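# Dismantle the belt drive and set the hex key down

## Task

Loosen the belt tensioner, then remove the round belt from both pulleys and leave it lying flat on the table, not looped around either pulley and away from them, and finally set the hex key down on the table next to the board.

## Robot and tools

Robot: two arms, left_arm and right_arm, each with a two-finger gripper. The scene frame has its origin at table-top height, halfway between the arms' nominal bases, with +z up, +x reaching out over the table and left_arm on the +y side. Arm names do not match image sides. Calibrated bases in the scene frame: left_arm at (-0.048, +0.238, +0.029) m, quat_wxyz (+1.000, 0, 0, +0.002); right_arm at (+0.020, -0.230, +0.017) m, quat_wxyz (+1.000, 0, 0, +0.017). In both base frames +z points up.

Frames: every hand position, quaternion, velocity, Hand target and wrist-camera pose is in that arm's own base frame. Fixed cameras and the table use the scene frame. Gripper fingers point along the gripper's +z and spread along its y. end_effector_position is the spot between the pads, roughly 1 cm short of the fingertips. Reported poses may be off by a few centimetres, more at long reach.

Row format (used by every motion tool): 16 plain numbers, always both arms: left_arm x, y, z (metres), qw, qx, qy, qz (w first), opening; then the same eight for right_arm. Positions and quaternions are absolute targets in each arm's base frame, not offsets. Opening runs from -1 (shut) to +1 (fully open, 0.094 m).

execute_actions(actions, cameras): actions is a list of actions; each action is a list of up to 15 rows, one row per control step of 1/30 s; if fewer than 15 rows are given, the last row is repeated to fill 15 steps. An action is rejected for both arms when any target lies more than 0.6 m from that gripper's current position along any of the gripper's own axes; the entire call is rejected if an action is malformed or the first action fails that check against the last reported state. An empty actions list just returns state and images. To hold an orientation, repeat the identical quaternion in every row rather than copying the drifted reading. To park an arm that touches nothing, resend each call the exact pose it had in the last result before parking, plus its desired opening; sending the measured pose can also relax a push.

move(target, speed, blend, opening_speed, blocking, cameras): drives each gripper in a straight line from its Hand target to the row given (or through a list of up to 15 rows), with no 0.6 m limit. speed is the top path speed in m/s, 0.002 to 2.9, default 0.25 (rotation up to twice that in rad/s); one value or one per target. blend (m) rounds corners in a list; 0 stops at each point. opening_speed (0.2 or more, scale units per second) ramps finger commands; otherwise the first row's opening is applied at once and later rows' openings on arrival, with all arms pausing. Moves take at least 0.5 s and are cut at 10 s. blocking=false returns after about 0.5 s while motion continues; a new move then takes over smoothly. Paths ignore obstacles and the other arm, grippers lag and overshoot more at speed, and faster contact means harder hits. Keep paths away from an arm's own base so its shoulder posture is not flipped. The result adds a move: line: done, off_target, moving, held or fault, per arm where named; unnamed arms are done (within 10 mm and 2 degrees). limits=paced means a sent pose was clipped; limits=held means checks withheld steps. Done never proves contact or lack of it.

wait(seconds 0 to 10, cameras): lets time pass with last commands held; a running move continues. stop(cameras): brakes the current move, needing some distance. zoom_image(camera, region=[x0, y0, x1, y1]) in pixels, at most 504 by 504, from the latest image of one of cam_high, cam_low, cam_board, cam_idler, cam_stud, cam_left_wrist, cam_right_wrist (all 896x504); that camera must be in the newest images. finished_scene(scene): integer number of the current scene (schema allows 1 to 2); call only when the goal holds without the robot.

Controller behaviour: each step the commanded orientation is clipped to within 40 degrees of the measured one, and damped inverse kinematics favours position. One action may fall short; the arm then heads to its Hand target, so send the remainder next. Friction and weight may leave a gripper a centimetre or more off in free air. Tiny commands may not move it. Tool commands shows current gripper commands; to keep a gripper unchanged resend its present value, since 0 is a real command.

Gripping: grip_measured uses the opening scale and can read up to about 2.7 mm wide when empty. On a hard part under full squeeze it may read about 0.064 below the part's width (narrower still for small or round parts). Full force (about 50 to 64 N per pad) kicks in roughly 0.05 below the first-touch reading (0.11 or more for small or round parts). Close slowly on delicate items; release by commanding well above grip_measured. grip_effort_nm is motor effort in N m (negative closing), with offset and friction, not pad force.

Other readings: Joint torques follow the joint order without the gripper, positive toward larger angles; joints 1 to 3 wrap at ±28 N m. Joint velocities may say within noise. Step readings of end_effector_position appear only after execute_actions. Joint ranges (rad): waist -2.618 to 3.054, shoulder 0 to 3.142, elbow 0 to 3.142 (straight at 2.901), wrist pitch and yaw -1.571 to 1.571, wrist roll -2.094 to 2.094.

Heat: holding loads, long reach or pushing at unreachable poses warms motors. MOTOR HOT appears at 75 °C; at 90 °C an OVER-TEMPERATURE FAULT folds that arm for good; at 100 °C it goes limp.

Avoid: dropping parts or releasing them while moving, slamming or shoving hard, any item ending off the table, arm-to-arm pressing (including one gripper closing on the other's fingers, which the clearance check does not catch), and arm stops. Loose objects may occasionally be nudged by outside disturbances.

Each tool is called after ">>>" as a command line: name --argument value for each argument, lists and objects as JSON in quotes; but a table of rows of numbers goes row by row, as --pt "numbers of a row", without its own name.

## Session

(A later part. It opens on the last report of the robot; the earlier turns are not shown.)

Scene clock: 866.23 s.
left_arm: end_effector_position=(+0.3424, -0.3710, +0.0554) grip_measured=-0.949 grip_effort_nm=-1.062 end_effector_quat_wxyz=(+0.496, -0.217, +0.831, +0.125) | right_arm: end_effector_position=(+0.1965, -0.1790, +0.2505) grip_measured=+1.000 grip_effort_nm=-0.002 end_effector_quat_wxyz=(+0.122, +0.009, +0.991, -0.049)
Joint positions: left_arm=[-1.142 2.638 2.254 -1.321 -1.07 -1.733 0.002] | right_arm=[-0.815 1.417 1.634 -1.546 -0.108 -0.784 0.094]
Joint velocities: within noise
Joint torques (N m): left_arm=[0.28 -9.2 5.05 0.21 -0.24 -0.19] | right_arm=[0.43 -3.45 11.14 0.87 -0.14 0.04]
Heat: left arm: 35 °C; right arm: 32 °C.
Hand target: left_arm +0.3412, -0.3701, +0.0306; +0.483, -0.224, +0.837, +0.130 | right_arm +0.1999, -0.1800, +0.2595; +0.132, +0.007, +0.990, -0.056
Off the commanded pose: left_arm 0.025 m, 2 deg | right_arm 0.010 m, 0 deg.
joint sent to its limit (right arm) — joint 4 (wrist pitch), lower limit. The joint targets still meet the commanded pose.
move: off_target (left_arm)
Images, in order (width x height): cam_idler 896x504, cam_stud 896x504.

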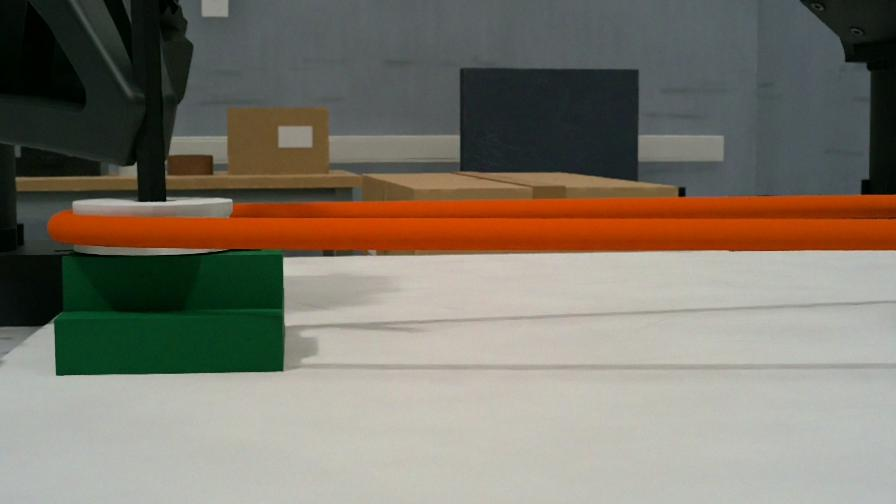

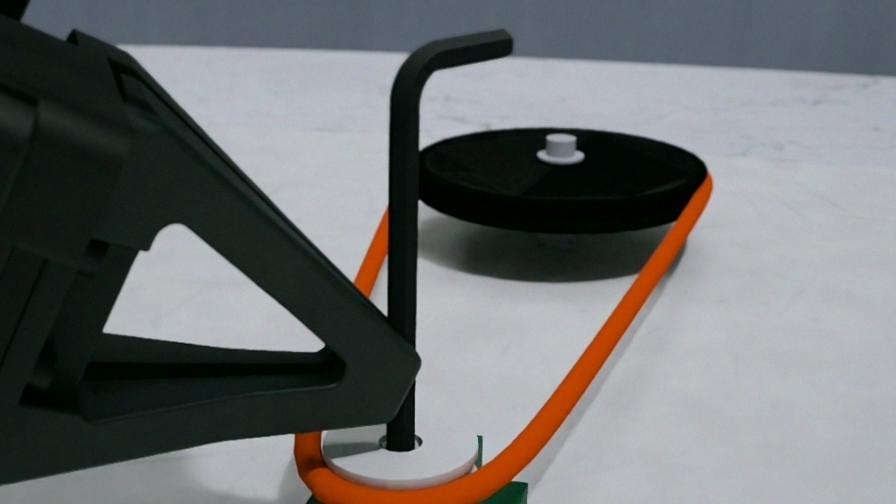

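>>> move --pt "0.342 -0.371 0.048 0.483 -0.224 0.837 0.1295 -1 0.2 -0.18 0.26 0.124 0.006 0.991 -0.048 1" --pt "0.342 -0.371 0.048 0.483 -0.224 0.837 0.1295 -0.75 0.2 -0.18 0.26 0.124 0.006 0.991 -0.048 1" --speed 0.05 --opening_speed 0.2 --cameras '["cam_idler","cam_stud","cam_right_wrist"]'

Scene clock: 874.60 s.
left_arm: end_effector_position=(+0.3387, -0.3702, +0.0502) grip_measured=-0.752 grip_effort_nm=0.056 end_effector_quat_wxyz=(+0.481, -0.218, +0.839, +0.129) | right_arm: end_effector_position=(+0.1965, -0.1790, +0.2505) grip_measured=+1.000 grip_effort_nm=-0.002 end_effector_quat_wxyz=(+0.122, +0.009, +0.991, -0.049)
Joint positions: left_arm=[-1.142 2.644 2.263 -1.34 -1.036 -1.736 0.012] | right_arm=[-0.815 1.417 1.634 -1.546 -0.108 -0.784 0.094]
Joint velocities: within noise
Joint torques (N m): left_arm=[0.34 -11.14 7.46 -0.13 -0.62 -0.14] | right_arm=[0.47 -3.36 11.21 0.88 -0.14 0.02]
Heat: left arm: 34 °C; right arm: 32 °C.
Hand target: left_arm +0.3419, -0.3709, +0.0480; +0.483, -0.224, +0.837, +0.129 | right_arm +0.1999, -0.1800, +0.2595; +0.132, +0.007, +0.990, -0.056
Off the commanded pose: left_arm 0.004 m, 1 deg | right_arm 0.010 m, 0 deg.
joint sent to its limit (right arm) — joint 4 (wrist pitch), lower limit. The joint targets still meet the commanded pose.
move: done
Images, in order (width x height): cam_idler 896x504, cam_stud 896x504, cam_right_wrist 896x504.

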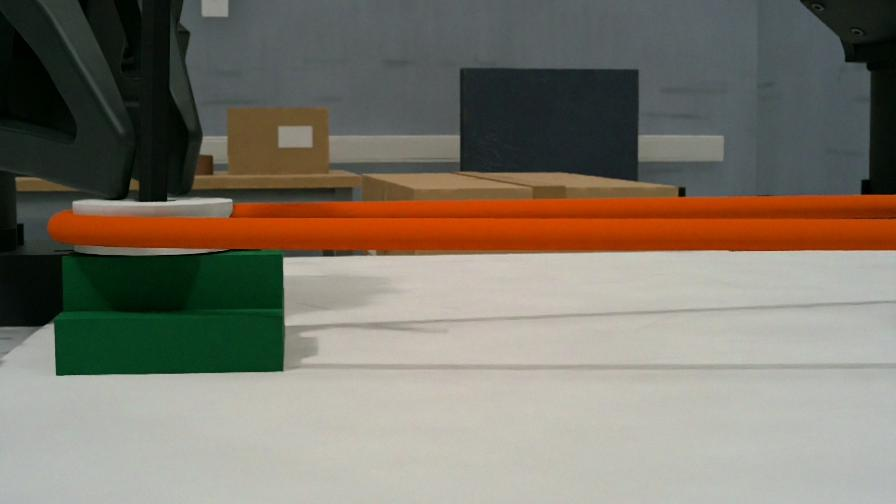

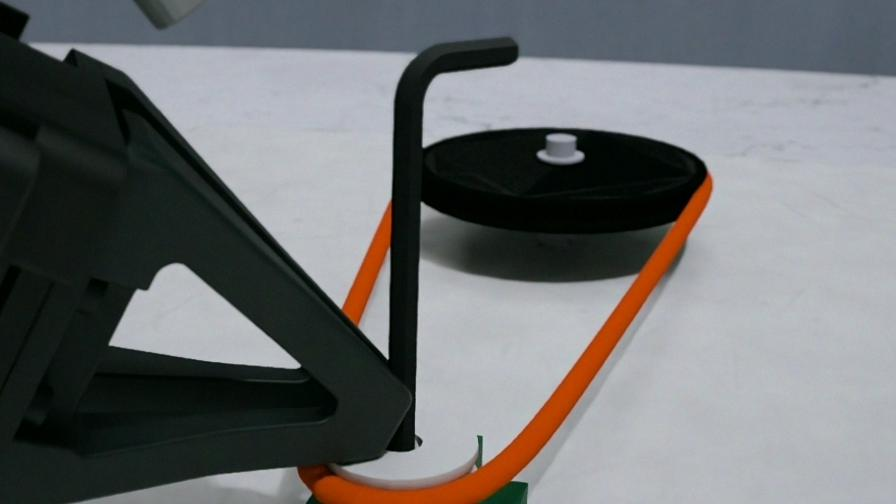

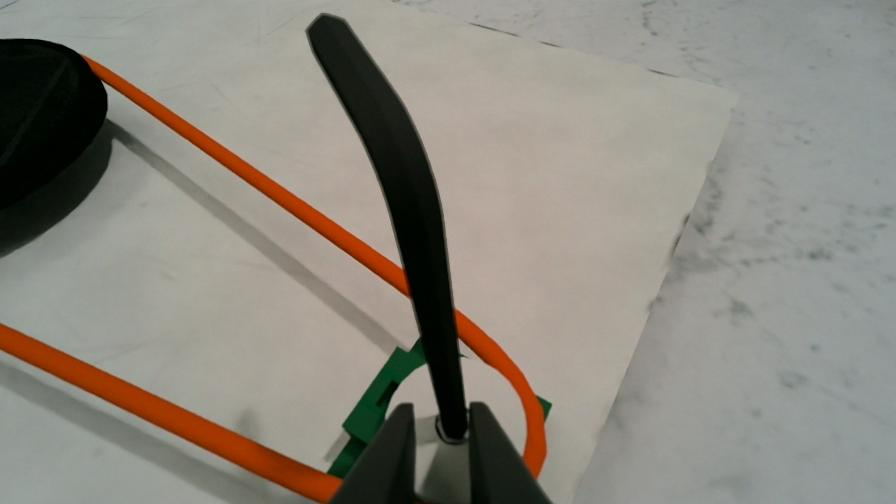

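>>> move --pt "0.270 -0.408 0.098 0.483 -0.224 0.837 0.1295 -0.75 0.2 -0.18 0.26 0.124 0.006 0.991 -0.048 1" --pt "0.2 -0.32 0.26 0.483 -0.0 0.837 0 -0.75 0.2 -0.18 0.26 0.124 0.006 0.991 -0.048 1" --pt "0.26 -0.02 0.28 0.6 0 0.8 0 -0.75 0.2 -0.18 0.26 0.124 0.006 0.991 -0.048 1" --speed '[0.05,0.2,0.25]' --cameras '["cam_high","cam_idler","cam_stud"]'

Scene clock: 884.70 s.
left_arm: end_effector_position=(+0.2961, -0.3929, +0.0673) grip_measured=-0.751 grip_effort_nm=0.046 end_effector_quat_wxyz=(+0.471, -0.213, +0.848, +0.119) | right_arm: end_effector_position=(+0.1965, -0.1790, +0.2505) grip_measured=+1.000 grip_effort_nm=-0.002 end_effector_quat_wxyz=(+0.122, +0.009, +0.991, -0.049)
Joint positions: left_arm=[-1.236 2.69 2.432 -1.562 -0.995 -1.863 0.012] | right_arm=[-0.815 1.417 1.634 -1.546 -0.108 -0.784 0.094]
Joint velocities: within noise
Joint torques (N m): left_arm=[0.32 -12.7 5.05 -0.18 -0.69 -0.02] | right_arm=[0.51 -3.48 11.14 0.87 -0.15 0]
Heat: left arm: 34 °C; right arm: 32 °C.
Hand target: left_arm +0.2987, -0.3920, +0.0693; +0.477, -0.212, +0.845, +0.120 | right_arm +0.1999, -0.1799, +0.2595; +0.131, +0.007, +0.990, -0.056
Off the commanded pose: left_arm 0.431 m, 32 deg | right_arm 0.010 m, 0 deg.
joint sent to its limit (right arm) — joint 4 (wrist pitch), lower limit.
move: held (left_arm; a check stopped the path); path passed 0 of 3 targets; limits=held
pose unreachable (left arm): on one or more control steps of this call, first in action 0 (counted from 0), this arm could not follow its commanded pose, so it was not sent that pose on those steps. It may still have moved: this result reports where it is.
cause: moving toward the commanded pose would bring a part of the arm too close to another arm (this arm's wrist (the part past joint 5) and the right arm's upper arm (the part past joint 2), along the way the arms are being sent, or toward where that arm still pushes).
Images, in order (width x height): cam_high 896x504, cam_idler 896x504, cam_stud 896x504.

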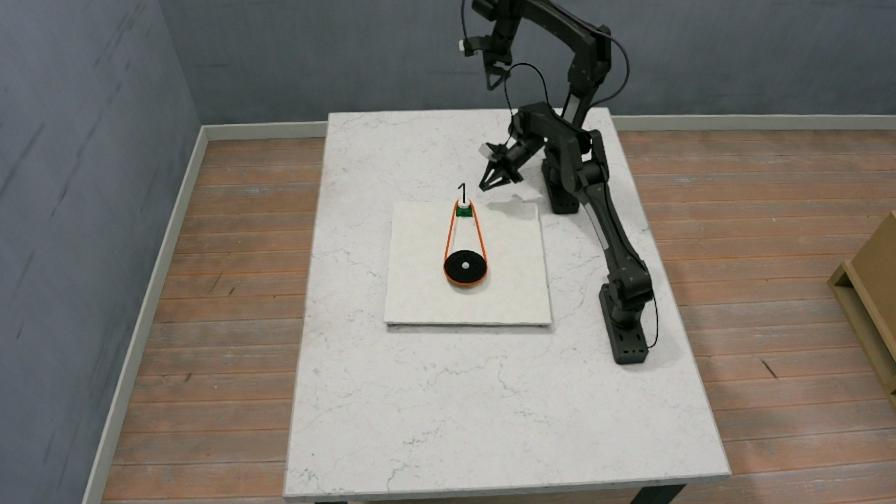

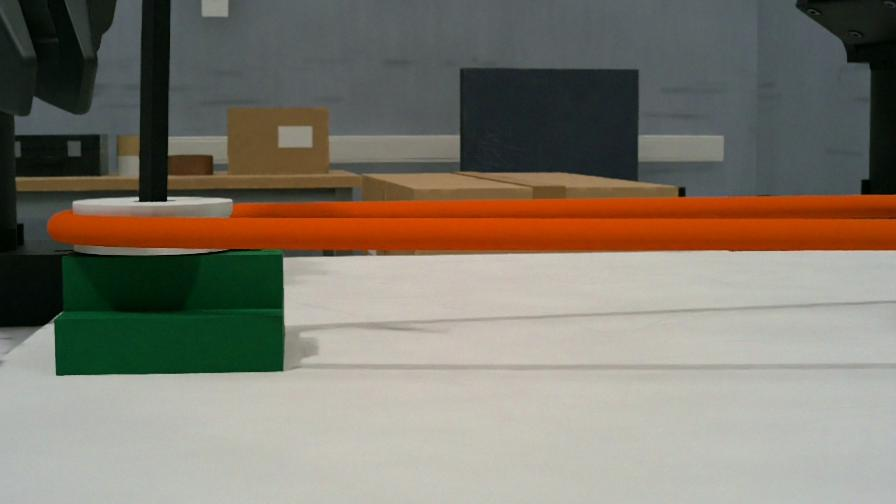

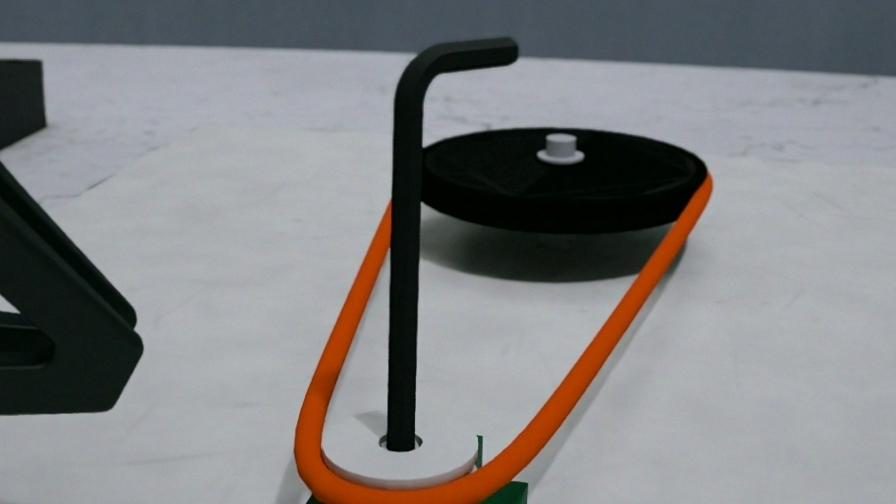

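>>> move --pt "0.268 -0.30 0.12 0.5 -0.1 0.84 0.06 -0.75 0.2 -0.18 0.26 0.124 0.006 0.991 -0.048 1" --pt "0.22 -0.02 0.25 0.6 0 0.8 0 -0.75 0.2 -0.18 0.26 0.124 0.006 0.991 -0.048 1" --speed 0.2 --cameras '["cam_high","cam_stud"]'

Scene clock: 893.87 s.
left_arm: end_effector_position=(+0.2851, -0.3535, +0.0767) grip_measured=-0.751 grip_effort_nm=0.046 end_effector_quat_wxyz=(+0.479, -0.165, +0.855, +0.106) | right_arm: end_effector_position=(+0.1962, -0.1793, +0.2505) grip_measured=+1.000 grip_effort_nm=-0.002 end_effector_quat_wxyz=(+0.121, +0.009, +0.991, -0.050)
Joint positions: left_arm=[-1.236 2.347 1.832 -1.179 -1.022 -1.687 0.012] | right_arm=[-0.815 1.417 1.634 -1.546 -0.106 -0.784 0.094]
Joint velocities: within noise
Joint torques (N m): left_arm=[-0.24 -14.12 3.79 0.11 -0.83 0.03] | right_arm=[0.13 -3.88 7.36 0.94 -0.13 -0.01]
Heat: left arm: 36 °C; right arm: 32 °C.
Hand target: left_arm +0.2857, -0.3531, +0.0905; +0.491, -0.166, +0.850, +0.096 | right_arm +0.1965, -0.1790, +0.2505; +0.122, +0.009, +0.991, -0.049
Off the commanded pose: left_arm 0.381 m, 27 deg | right_arm 0.010 m, 0 deg.
move: held (right_arm; a check stopped the path), off_target (left_arm; braked when a check withheld steps of right_arm); path passed 0 of 2 targets; limits=held
pose unreachable (right arm): on one or more control steps of this call, first in action 0 (counted from 0), this arm could not follow its commanded pose, so it was not sent that pose on those steps. It may still have moved: this result reports where it is.
cause: moving toward the commanded pose would bring a part of the arm too close to another arm (this arm's shoulder (the part past joint 1) and the left arm's wrist (the part past joint 5), where that arm would come to rest).
Images, in order (width x height): cam_high 896x504, cam_stud 896x504.

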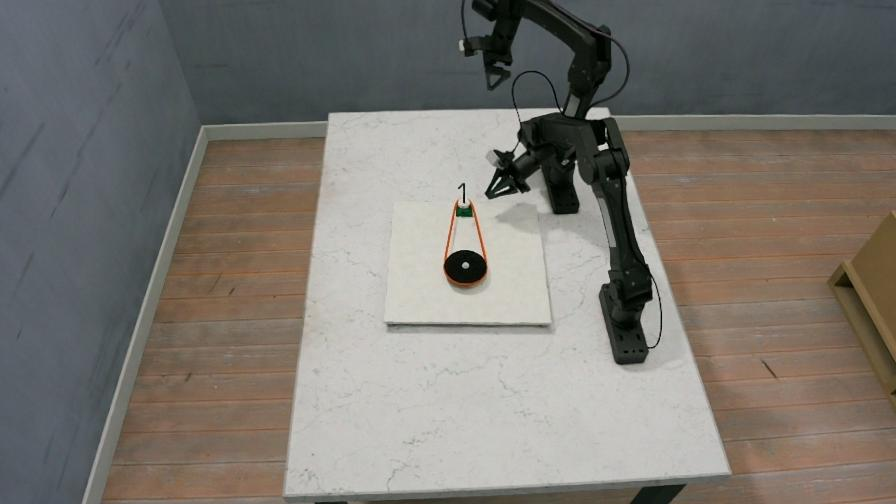

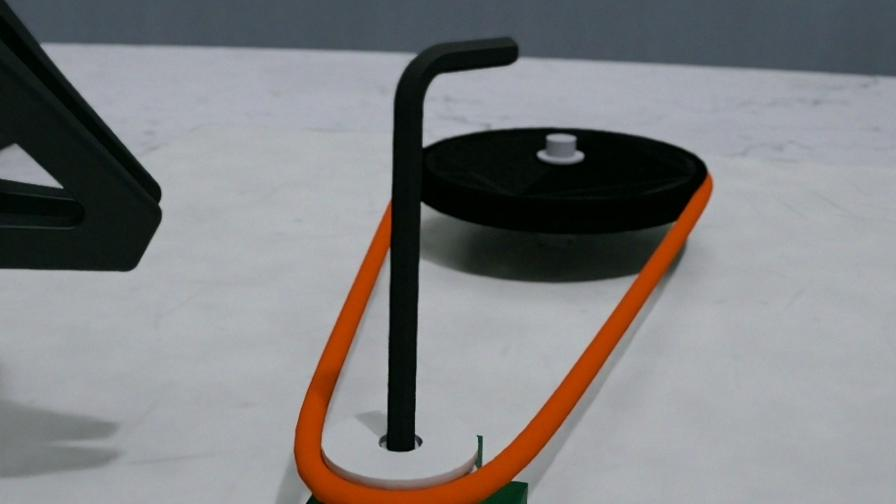

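>>> move --pt "0.275 -0.22 0.14 0.5 -0.1 0.84 0.06 -0.75 0.1965 -0.179 0.2505 0.122 0.009 0.991 -0.049 1" --pt "0.22 -0.0 0.25 0.6 0 0.8 0 -0.75 0.1965 -0.179 0.2505 0.122 0.009 0.991 -0.049 1" --speed 0.2 --cameras '["cam_high","cam_stud"]'

Scene clock: 902.20 s.
left_arm: end_effector_position=(+0.2217, -0.0004, +0.2485) grip_measured=-0.751 grip_effort_nm=0.042 end_effector_quat_wxyz=(+0.599, -0.003, +0.801, -0.002) | right_arm: end_effector_position=(+0.1960, -0.1794, +0.2505) grip_measured=+1.000 grip_effort_nm=-0.002 end_effector_quat_wxyz=(+0.121, +0.009, +0.991, -0.050)
Joint positions: left_arm=[-0.03 0.275 0.569 -0.579 -0.029 -0.016 0.012] | right_arm=[-0.815 1.417 1.634 -1.546 -0.104 -0.784 0.094]
Joint velocities: within noise
Joint torques (N m): left_arm=[0.47 1.28 6.35 1.75 0.07 0.03] | right_arm=[0.08 -3.79 7.49 0.95 -0.14 0]
Heat: left arm: 36 °C; right arm: 32 °C.
Hand target: left_arm +0.2200, +0.0000, +0.2500; +0.600, +0.000, +0.800, +0.000 | right_arm +0.1965, -0.1791, +0.2505; +0.122, +0.009, +0.991, -0.049
Off the commanded pose: left_arm 0.002 m, 0 deg | right_arm 0.001 m, 0 deg.
move: done
Images, in order (width x height): cam_high 896x504, cam_stud 896x504.

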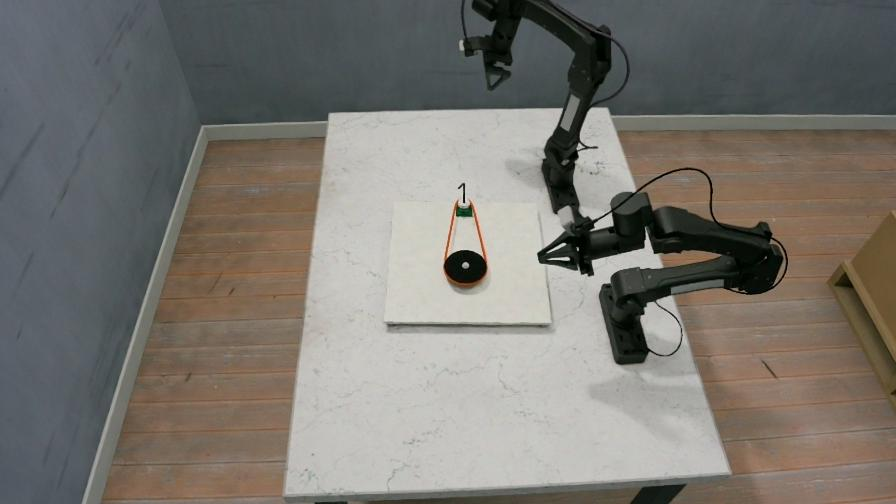

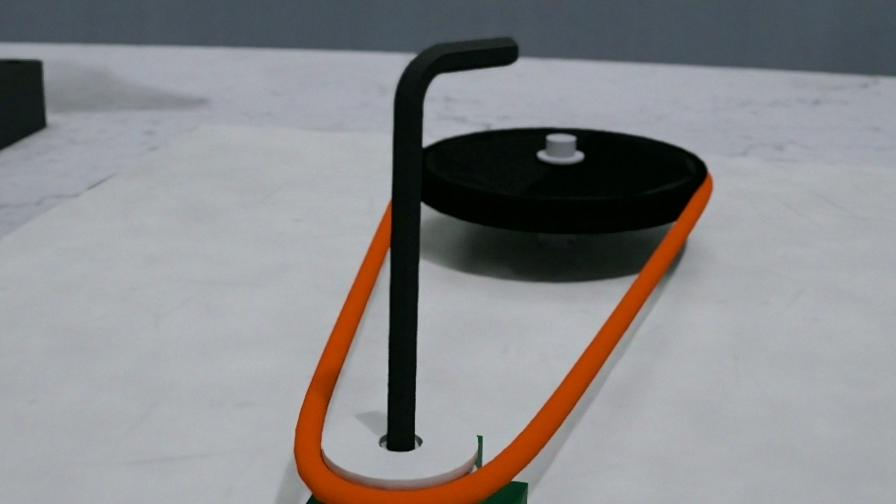

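>>> move --pt "0.22 0.0 0.25 0.6 0 0.8 0 -0.75 0.25 0.03 0.25 0.06 -0.375 0.925 0 0" --pt "0.22 0.0 0.25 0.6 0 0.8 0 -0.75 0.305 0.1 0.195 0 -0.375 0.927 0 0" --speed 0.2 --cameras '["cam_high","cam_idler","cam_stud","cam_left_wrist","cam_board"]'

Scene clock: 914.63 s.
left_arm: end_effector_position=(+0.2216, -0.0008, +0.2485) grip_measured=-0.751 grip_effort_nm=0.046 end_effector_quat_wxyz=(+0.599, -0.002, +0.801, -0.002) | right_arm: end_effector_position=(+0.2994, +0.0989, +0.1851) grip_measured=+0.001 grip_effort_nm=-0.081 end_effector_quat_wxyz=(+0.001, -0.377, +0.926, +0.002)
Joint positions: left_arm=[-0.03 0.275 0.569 -0.579 -0.027 -0.015 0.012] | right_arm=[0.314 1.757 1.739 -1.55 -0.003 -0.459 0.047]
Joint velocities: within noise
Joint torques (N m): left_arm=[0.46 1.28 6.64 1.72 0.02 0.03] | right_arm=[-0.01 -7.34 10.96 0.47 -0.01 0.04]
Heat: left arm: 35 °C; right arm: 32 °C.
Hand target: left_arm +0.2200, -0.0001, +0.2500; +0.600, +0.000, +0.800, +0.000 | right_arm +0.3047, +0.0999, +0.1946; +0.017, -0.375, +0.927, -0.001
Off the commanded pose: left_arm 0.002 m, 0 deg | right_arm 0.011 m, 0 deg.
joint sent to its limit (right arm) — joint 4 (wrist pitch), lower limit. The joint targets still meet the commanded pose.
move: off_target (right_arm)
Images, in order (width x height): cam_high 896x504, cam_board 896x504, cam_idler 896x504, cam_stud 896x504, cam_left_wrist 896x504.

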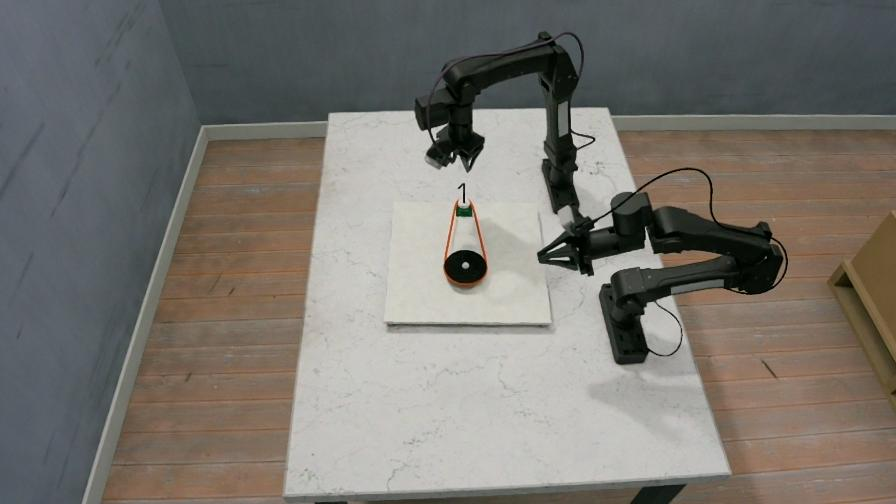

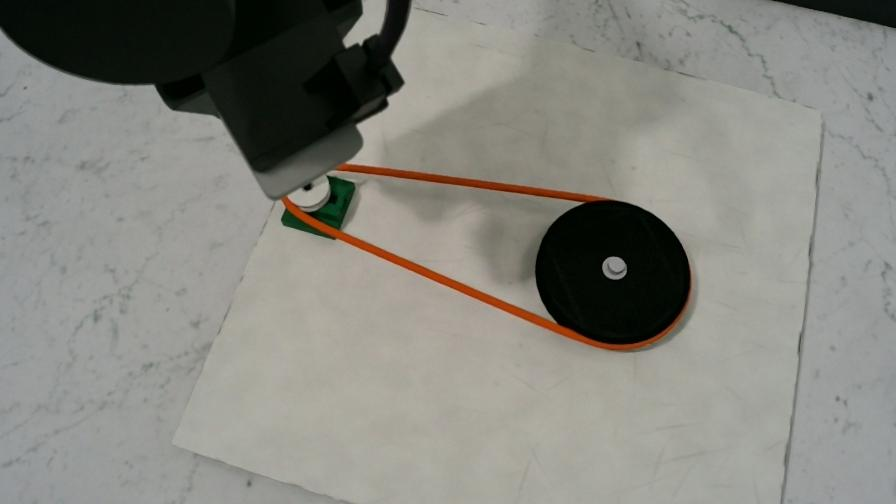

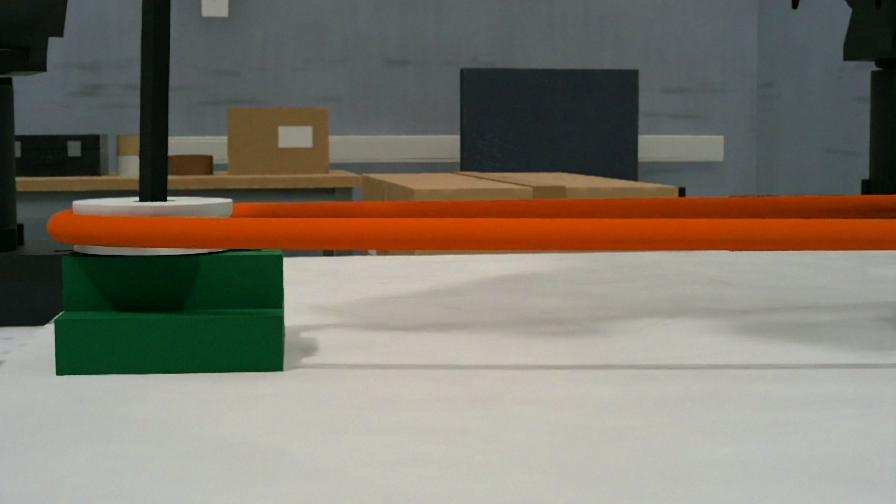

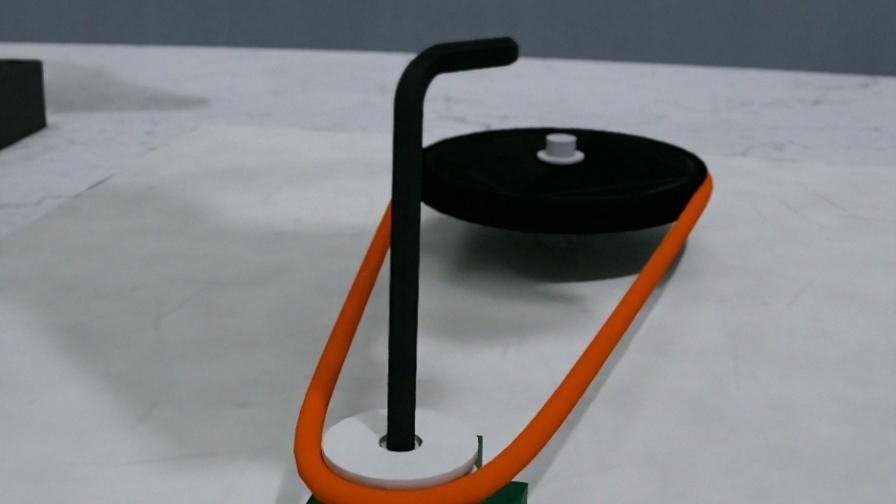

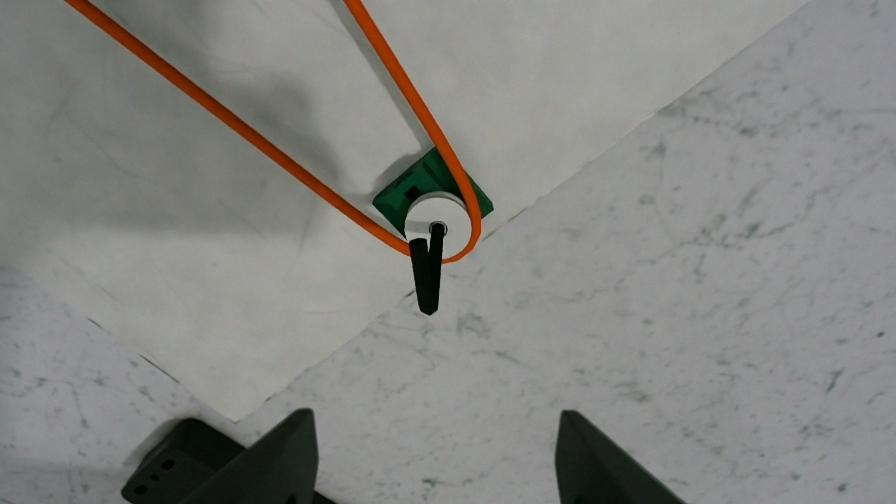

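>>> move --pt "0.22 0.0 0.25 0.6 0 0.8 0 -0.75 0.301 0.103 0.16 0 -0.438 0.899 0 -0.2" --speed 0.1 --cameras '["cam_low","cam_stud","cam_left_wrist","cam_board"]'

Scene clock: 927.83 s.
left_arm: end_effector_position=(+0.2216, -0.0008, +0.2485) grip_measured=-0.751 grip_effort_nm=0.046 end_effector_quat_wxyz=(+0.599, -0.002, +0.801, -0.002) | right_arm: end_effector_position=(+0.3008, +0.1015, +0.1626) grip_measured=-0.198 grip_effort_nm=-0.081 end_effector_quat_wxyz=(-0.003, -0.433, +0.902, +0.001)
Joint positions: left_arm=[-0.03 0.275 0.569 -0.579 -0.027 -0.015 0.012] | right_arm=[0.322 1.757 1.648 -1.467 -0.001 -0.573 0.038]
Joint velocities: within noise
Joint torques (N m): left_arm=[0.51 1.14 6.38 1.67 0 0.06] | right_arm=[0.51 -7.53 6.17 0.65 -0.03 -0.08]
Heat: left arm: 36 °C; right arm: 33 °C.
Hand target: left_arm +0.2200, -0.0001, +0.2500; +0.600, +0.000, +0.800, +0.000 | right_arm +0.3010, +0.1030, +0.1601; +0.000, -0.438, +0.899, +0.000
Off the commanded pose: left_arm 0.002 m, 0 deg | right_arm 0.003 m, 1 deg.
move: done
Images, in order (width x height): cam_low 896x504, cam_board 896x504, cam_stud 896x504, cam_left_wrist 896x504.

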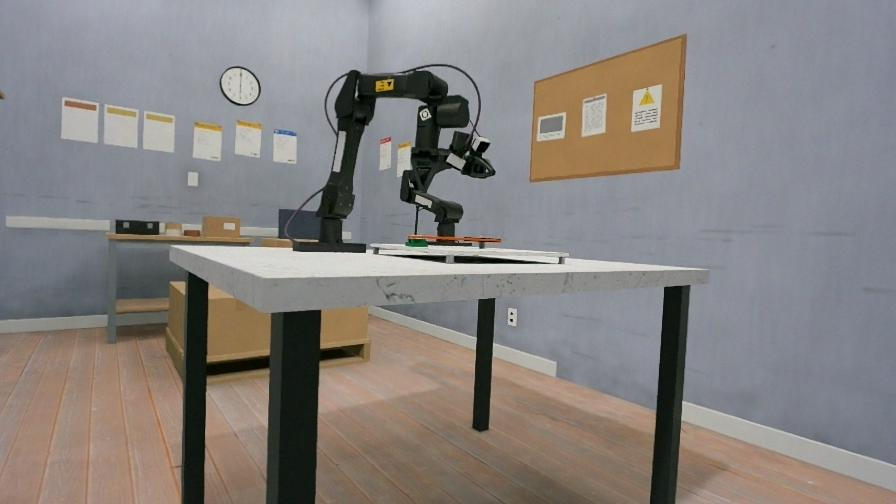

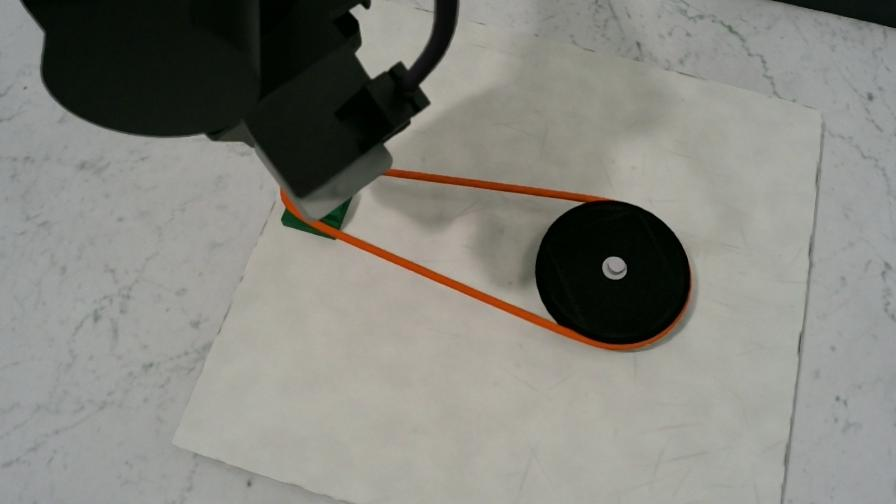

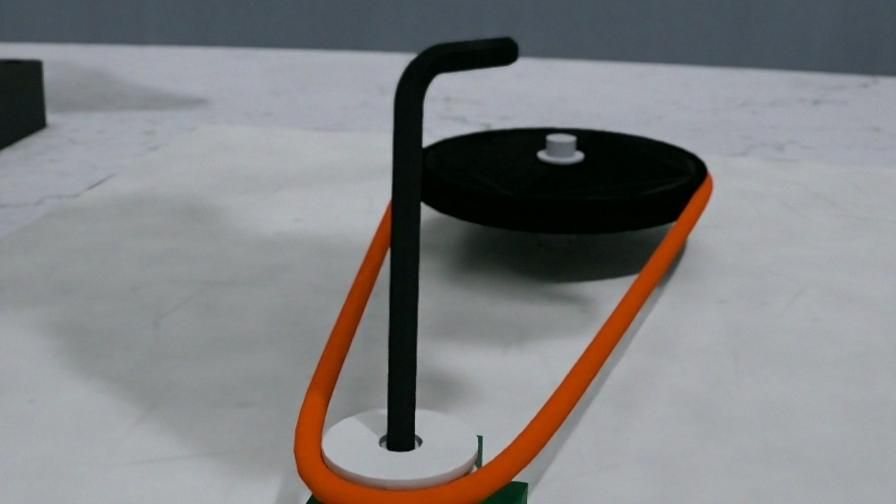

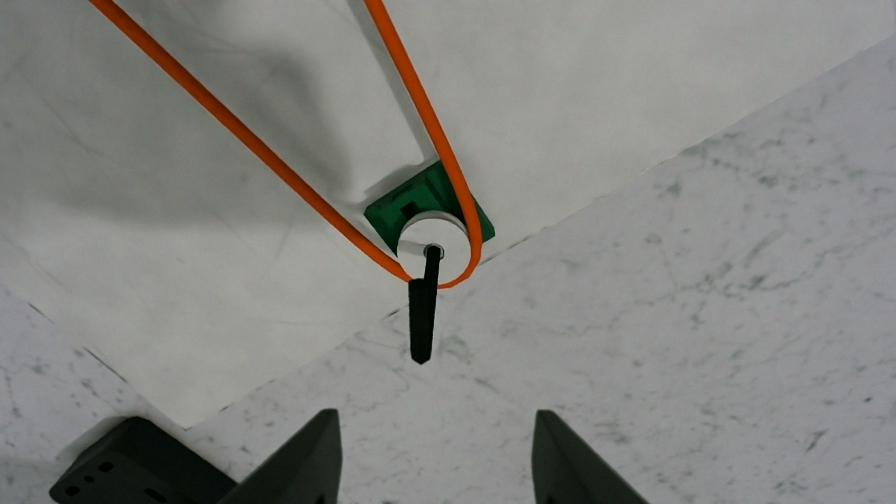

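>>> move --pt "0.22 0.0 0.25 0.6 0 0.8 0 -0.75 0.2965 0.1045 0.135 0 -0.438 0.899 0 -0.2" --speed 0.1 --cameras '["cam_stud","cam_left_wrist"]'

Scene clock: 940.87 s.
left_arm: end_effector_position=(+0.2216, -0.0008, +0.2485) grip_measured=-0.751 grip_effort_nm=0.046 end_effector_quat_wxyz=(+0.599, -0.002, +0.801, -0.002) | right_arm: end_effector_position=(+0.2968, +0.1030, +0.1314) grip_measured=-0.198 grip_effort_nm=-0.081 end_effector_quat_wxyz=(-0.013, -0.437, +0.899, +0.002)
Joint positions: left_arm=[-0.03 0.275 0.569 -0.579 -0.027 -0.014 0.012] | right_arm=[0.33 1.757 1.524 -1.365 -0.001 -0.574 0.038]
Joint velocities: within noise
Joint torques (N m): left_arm=[0.51 1.14 6.61 1.67 0.06 0.05] | right_arm=[0.57 -9.47 6.23 0.61 -0.04 0.01]
Heat: left arm: 37 °C; right arm: 32 °C.
Hand target: left_arm +0.2200, +0.0000, +0.2500; +0.600, +0.000, +0.800, +0.000 | right_arm +0.2965, +0.1045, +0.1351; +0.000, -0.438, +0.899, +0.000
Off the commanded pose: left_arm 0.002 m, 0 deg | right_arm 0.004 m, 2 deg.
move: done
Images, in order (width x height): cam_stud 896x504, cam_left_wrist 896x504.

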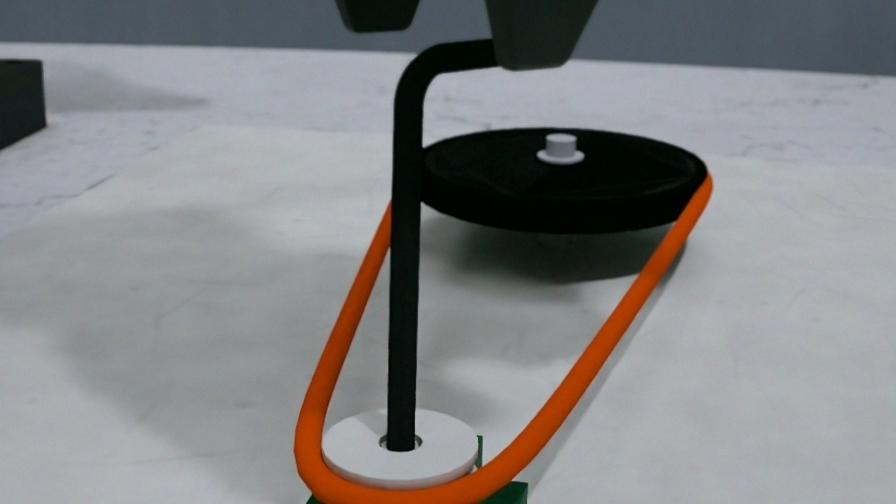

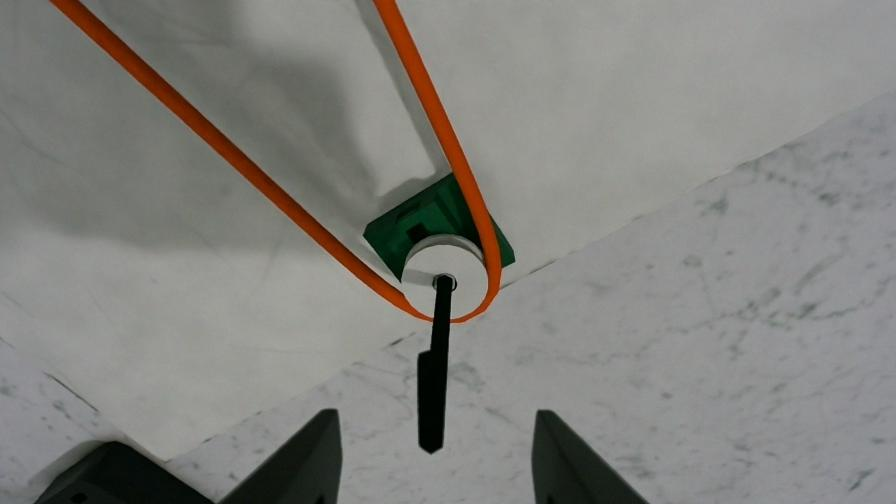

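>>> move --pt "0.22 0.0 0.25 0.6 0 0.8 0 -0.75 0.2918 0.1005 0.12 0 -0.438 0.899 0 -0.2" --speed 0.1 --cameras '["cam_stud","cam_left_wrist"]'

Scene clock: 952.83 s.
left_arm: end_effector_position=(+0.2216, -0.0008, +0.2485) grip_measured=-0.751 grip_effort_nm=0.046 end_effector_quat_wxyz=(+0.599, -0.002, +0.801, -0.002) | right_arm: end_effector_position=(+0.2913, +0.1011, +0.1141) grip_measured=-0.198 grip_effort_nm=-0.081 end_effector_quat_wxyz=(-0.018, -0.437, +0.899, +0.002)
Joint positions: left_arm=[-0.03 0.275 0.569 -0.579 -0.027 -0.014 0.012] | right_arm=[0.33 1.745 1.44 -1.302 -0.001 -0.574 0.038]
Joint velocities: within noise
Joint torques (N m): left_arm=[0.65 1.14 6.35 1.77 -0.01 0.01] | right_arm=[-0.06 -10.1 6.12 0.62 -0.04 -0.05]
Heat: left arm: 37 °C; right arm: 32 °C.
Hand target: left_arm +0.2200, +0.0000, +0.2500; +0.600, +0.000, +0.800, +0.000 | right_arm +0.2918, +0.1005, +0.1199; +0.000, -0.438, +0.899, +0.000
Off the commanded pose: left_arm 0.002 m, 0 deg | right_arm 0.006 m, 2 deg.
move: done
Images, in order (width x height): cam_stud 896x504, cam_left_wrist 896x504.

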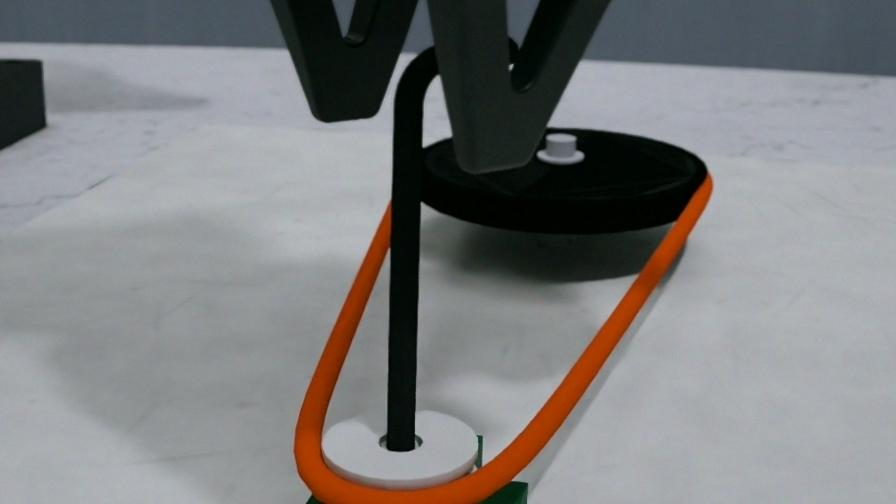

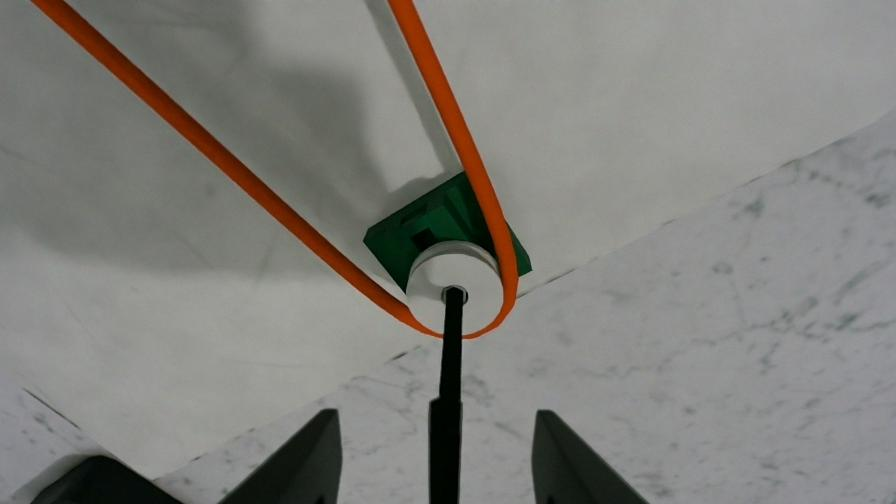

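>>> move --pt "0.22 0.0 0.25 0.6 0 0.8 0 -0.75 0.2918 0.1005 0.12 0 -0.438 0.899 0 -1" --opening_speed 0.5 --cameras '["cam_idler","cam_stud","cam_left_wrist"]'

Scene clock: 961.60 s.
left_arm: end_effector_position=(+0.2216, -0.0008, +0.2485) grip_measured=-0.751 grip_effort_nm=0.046 end_effector_quat_wxyz=(+0.599, -0.002, +0.801, -0.002) | right_arm: end_effector_position=(+0.2934, +0.0999, +0.1141) grip_measured=-0.923 grip_effort_nm=-1.018 end_effector_quat_wxyz=(-0.015, -0.437, +0.899, -0.003)
Joint positions: left_arm=[-0.03 0.275 0.569 -0.579 -0.027 -0.014 0.012] | right_arm=[0.33 1.745 1.44 -1.296 0.009 -0.574 0.004]
Joint velocities: within noise
Joint torques (N m): left_arm=[0.49 1.35 6.24 1.73 0.02 0] | right_arm=[-0.13 -10.1 6.12 0.55 -0.13 -0.05]
Heat: left arm: 38 °C; right arm: 32 °C.
Hand target: left_arm +0.2200, +0.0000, +0.2500; +0.600, +0.000, +0.800, +0.000 | right_arm +0.2918, +0.1005, +0.1199; +0.000, -0.438, +0.899, +0.000
Off the commanded pose: left_arm 0.002 m, 0 deg | right_arm 0.006 m, 2 deg.
move: done
Images, in order (width x height): cam_idler 896x504, cam_stud 896x504, cam_left_wrist 896x504.

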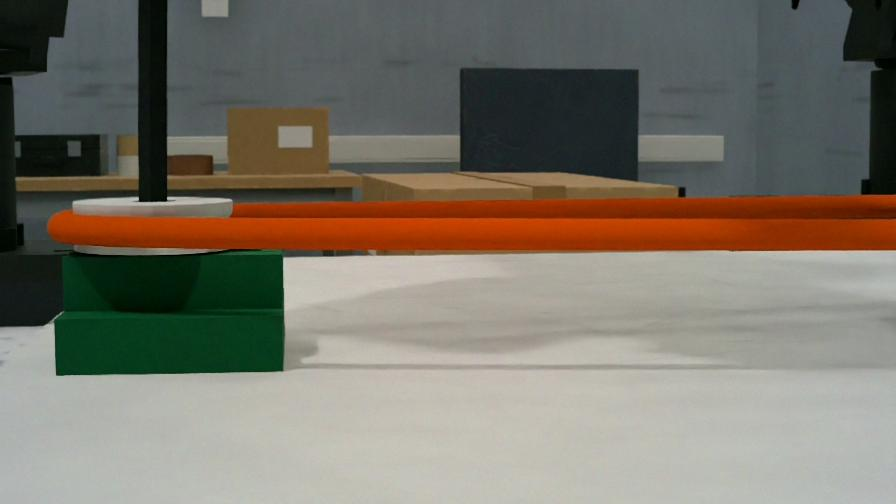

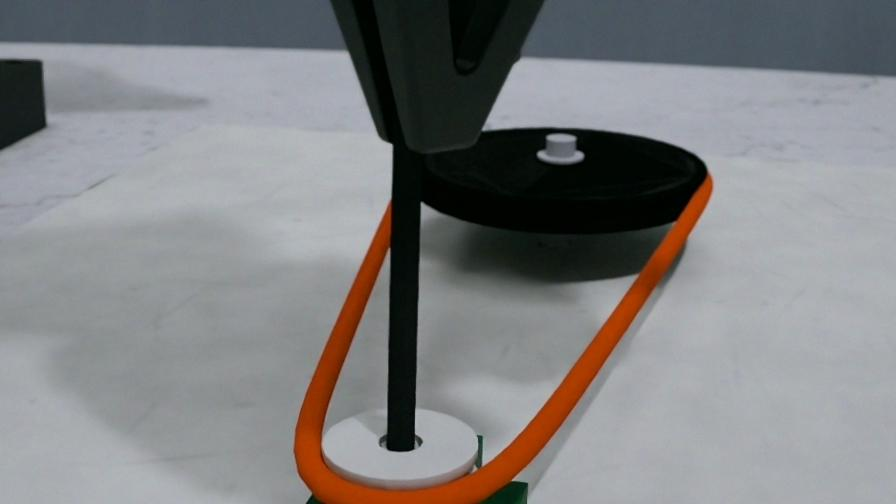

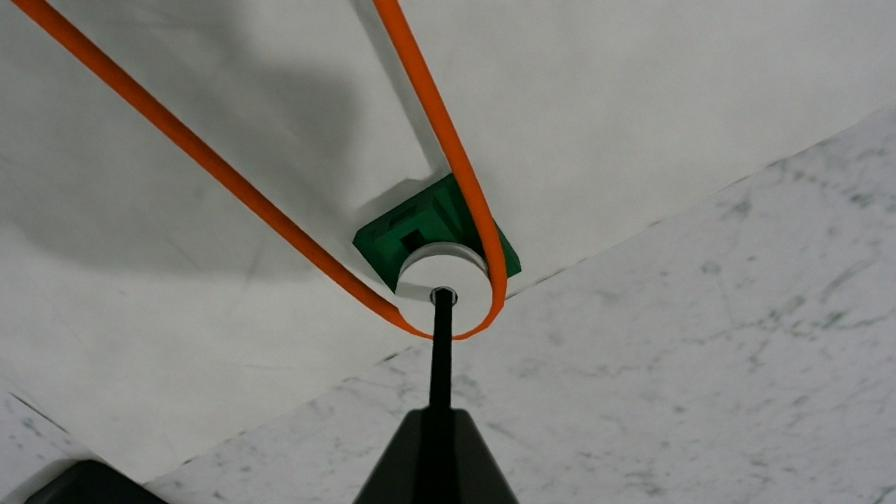

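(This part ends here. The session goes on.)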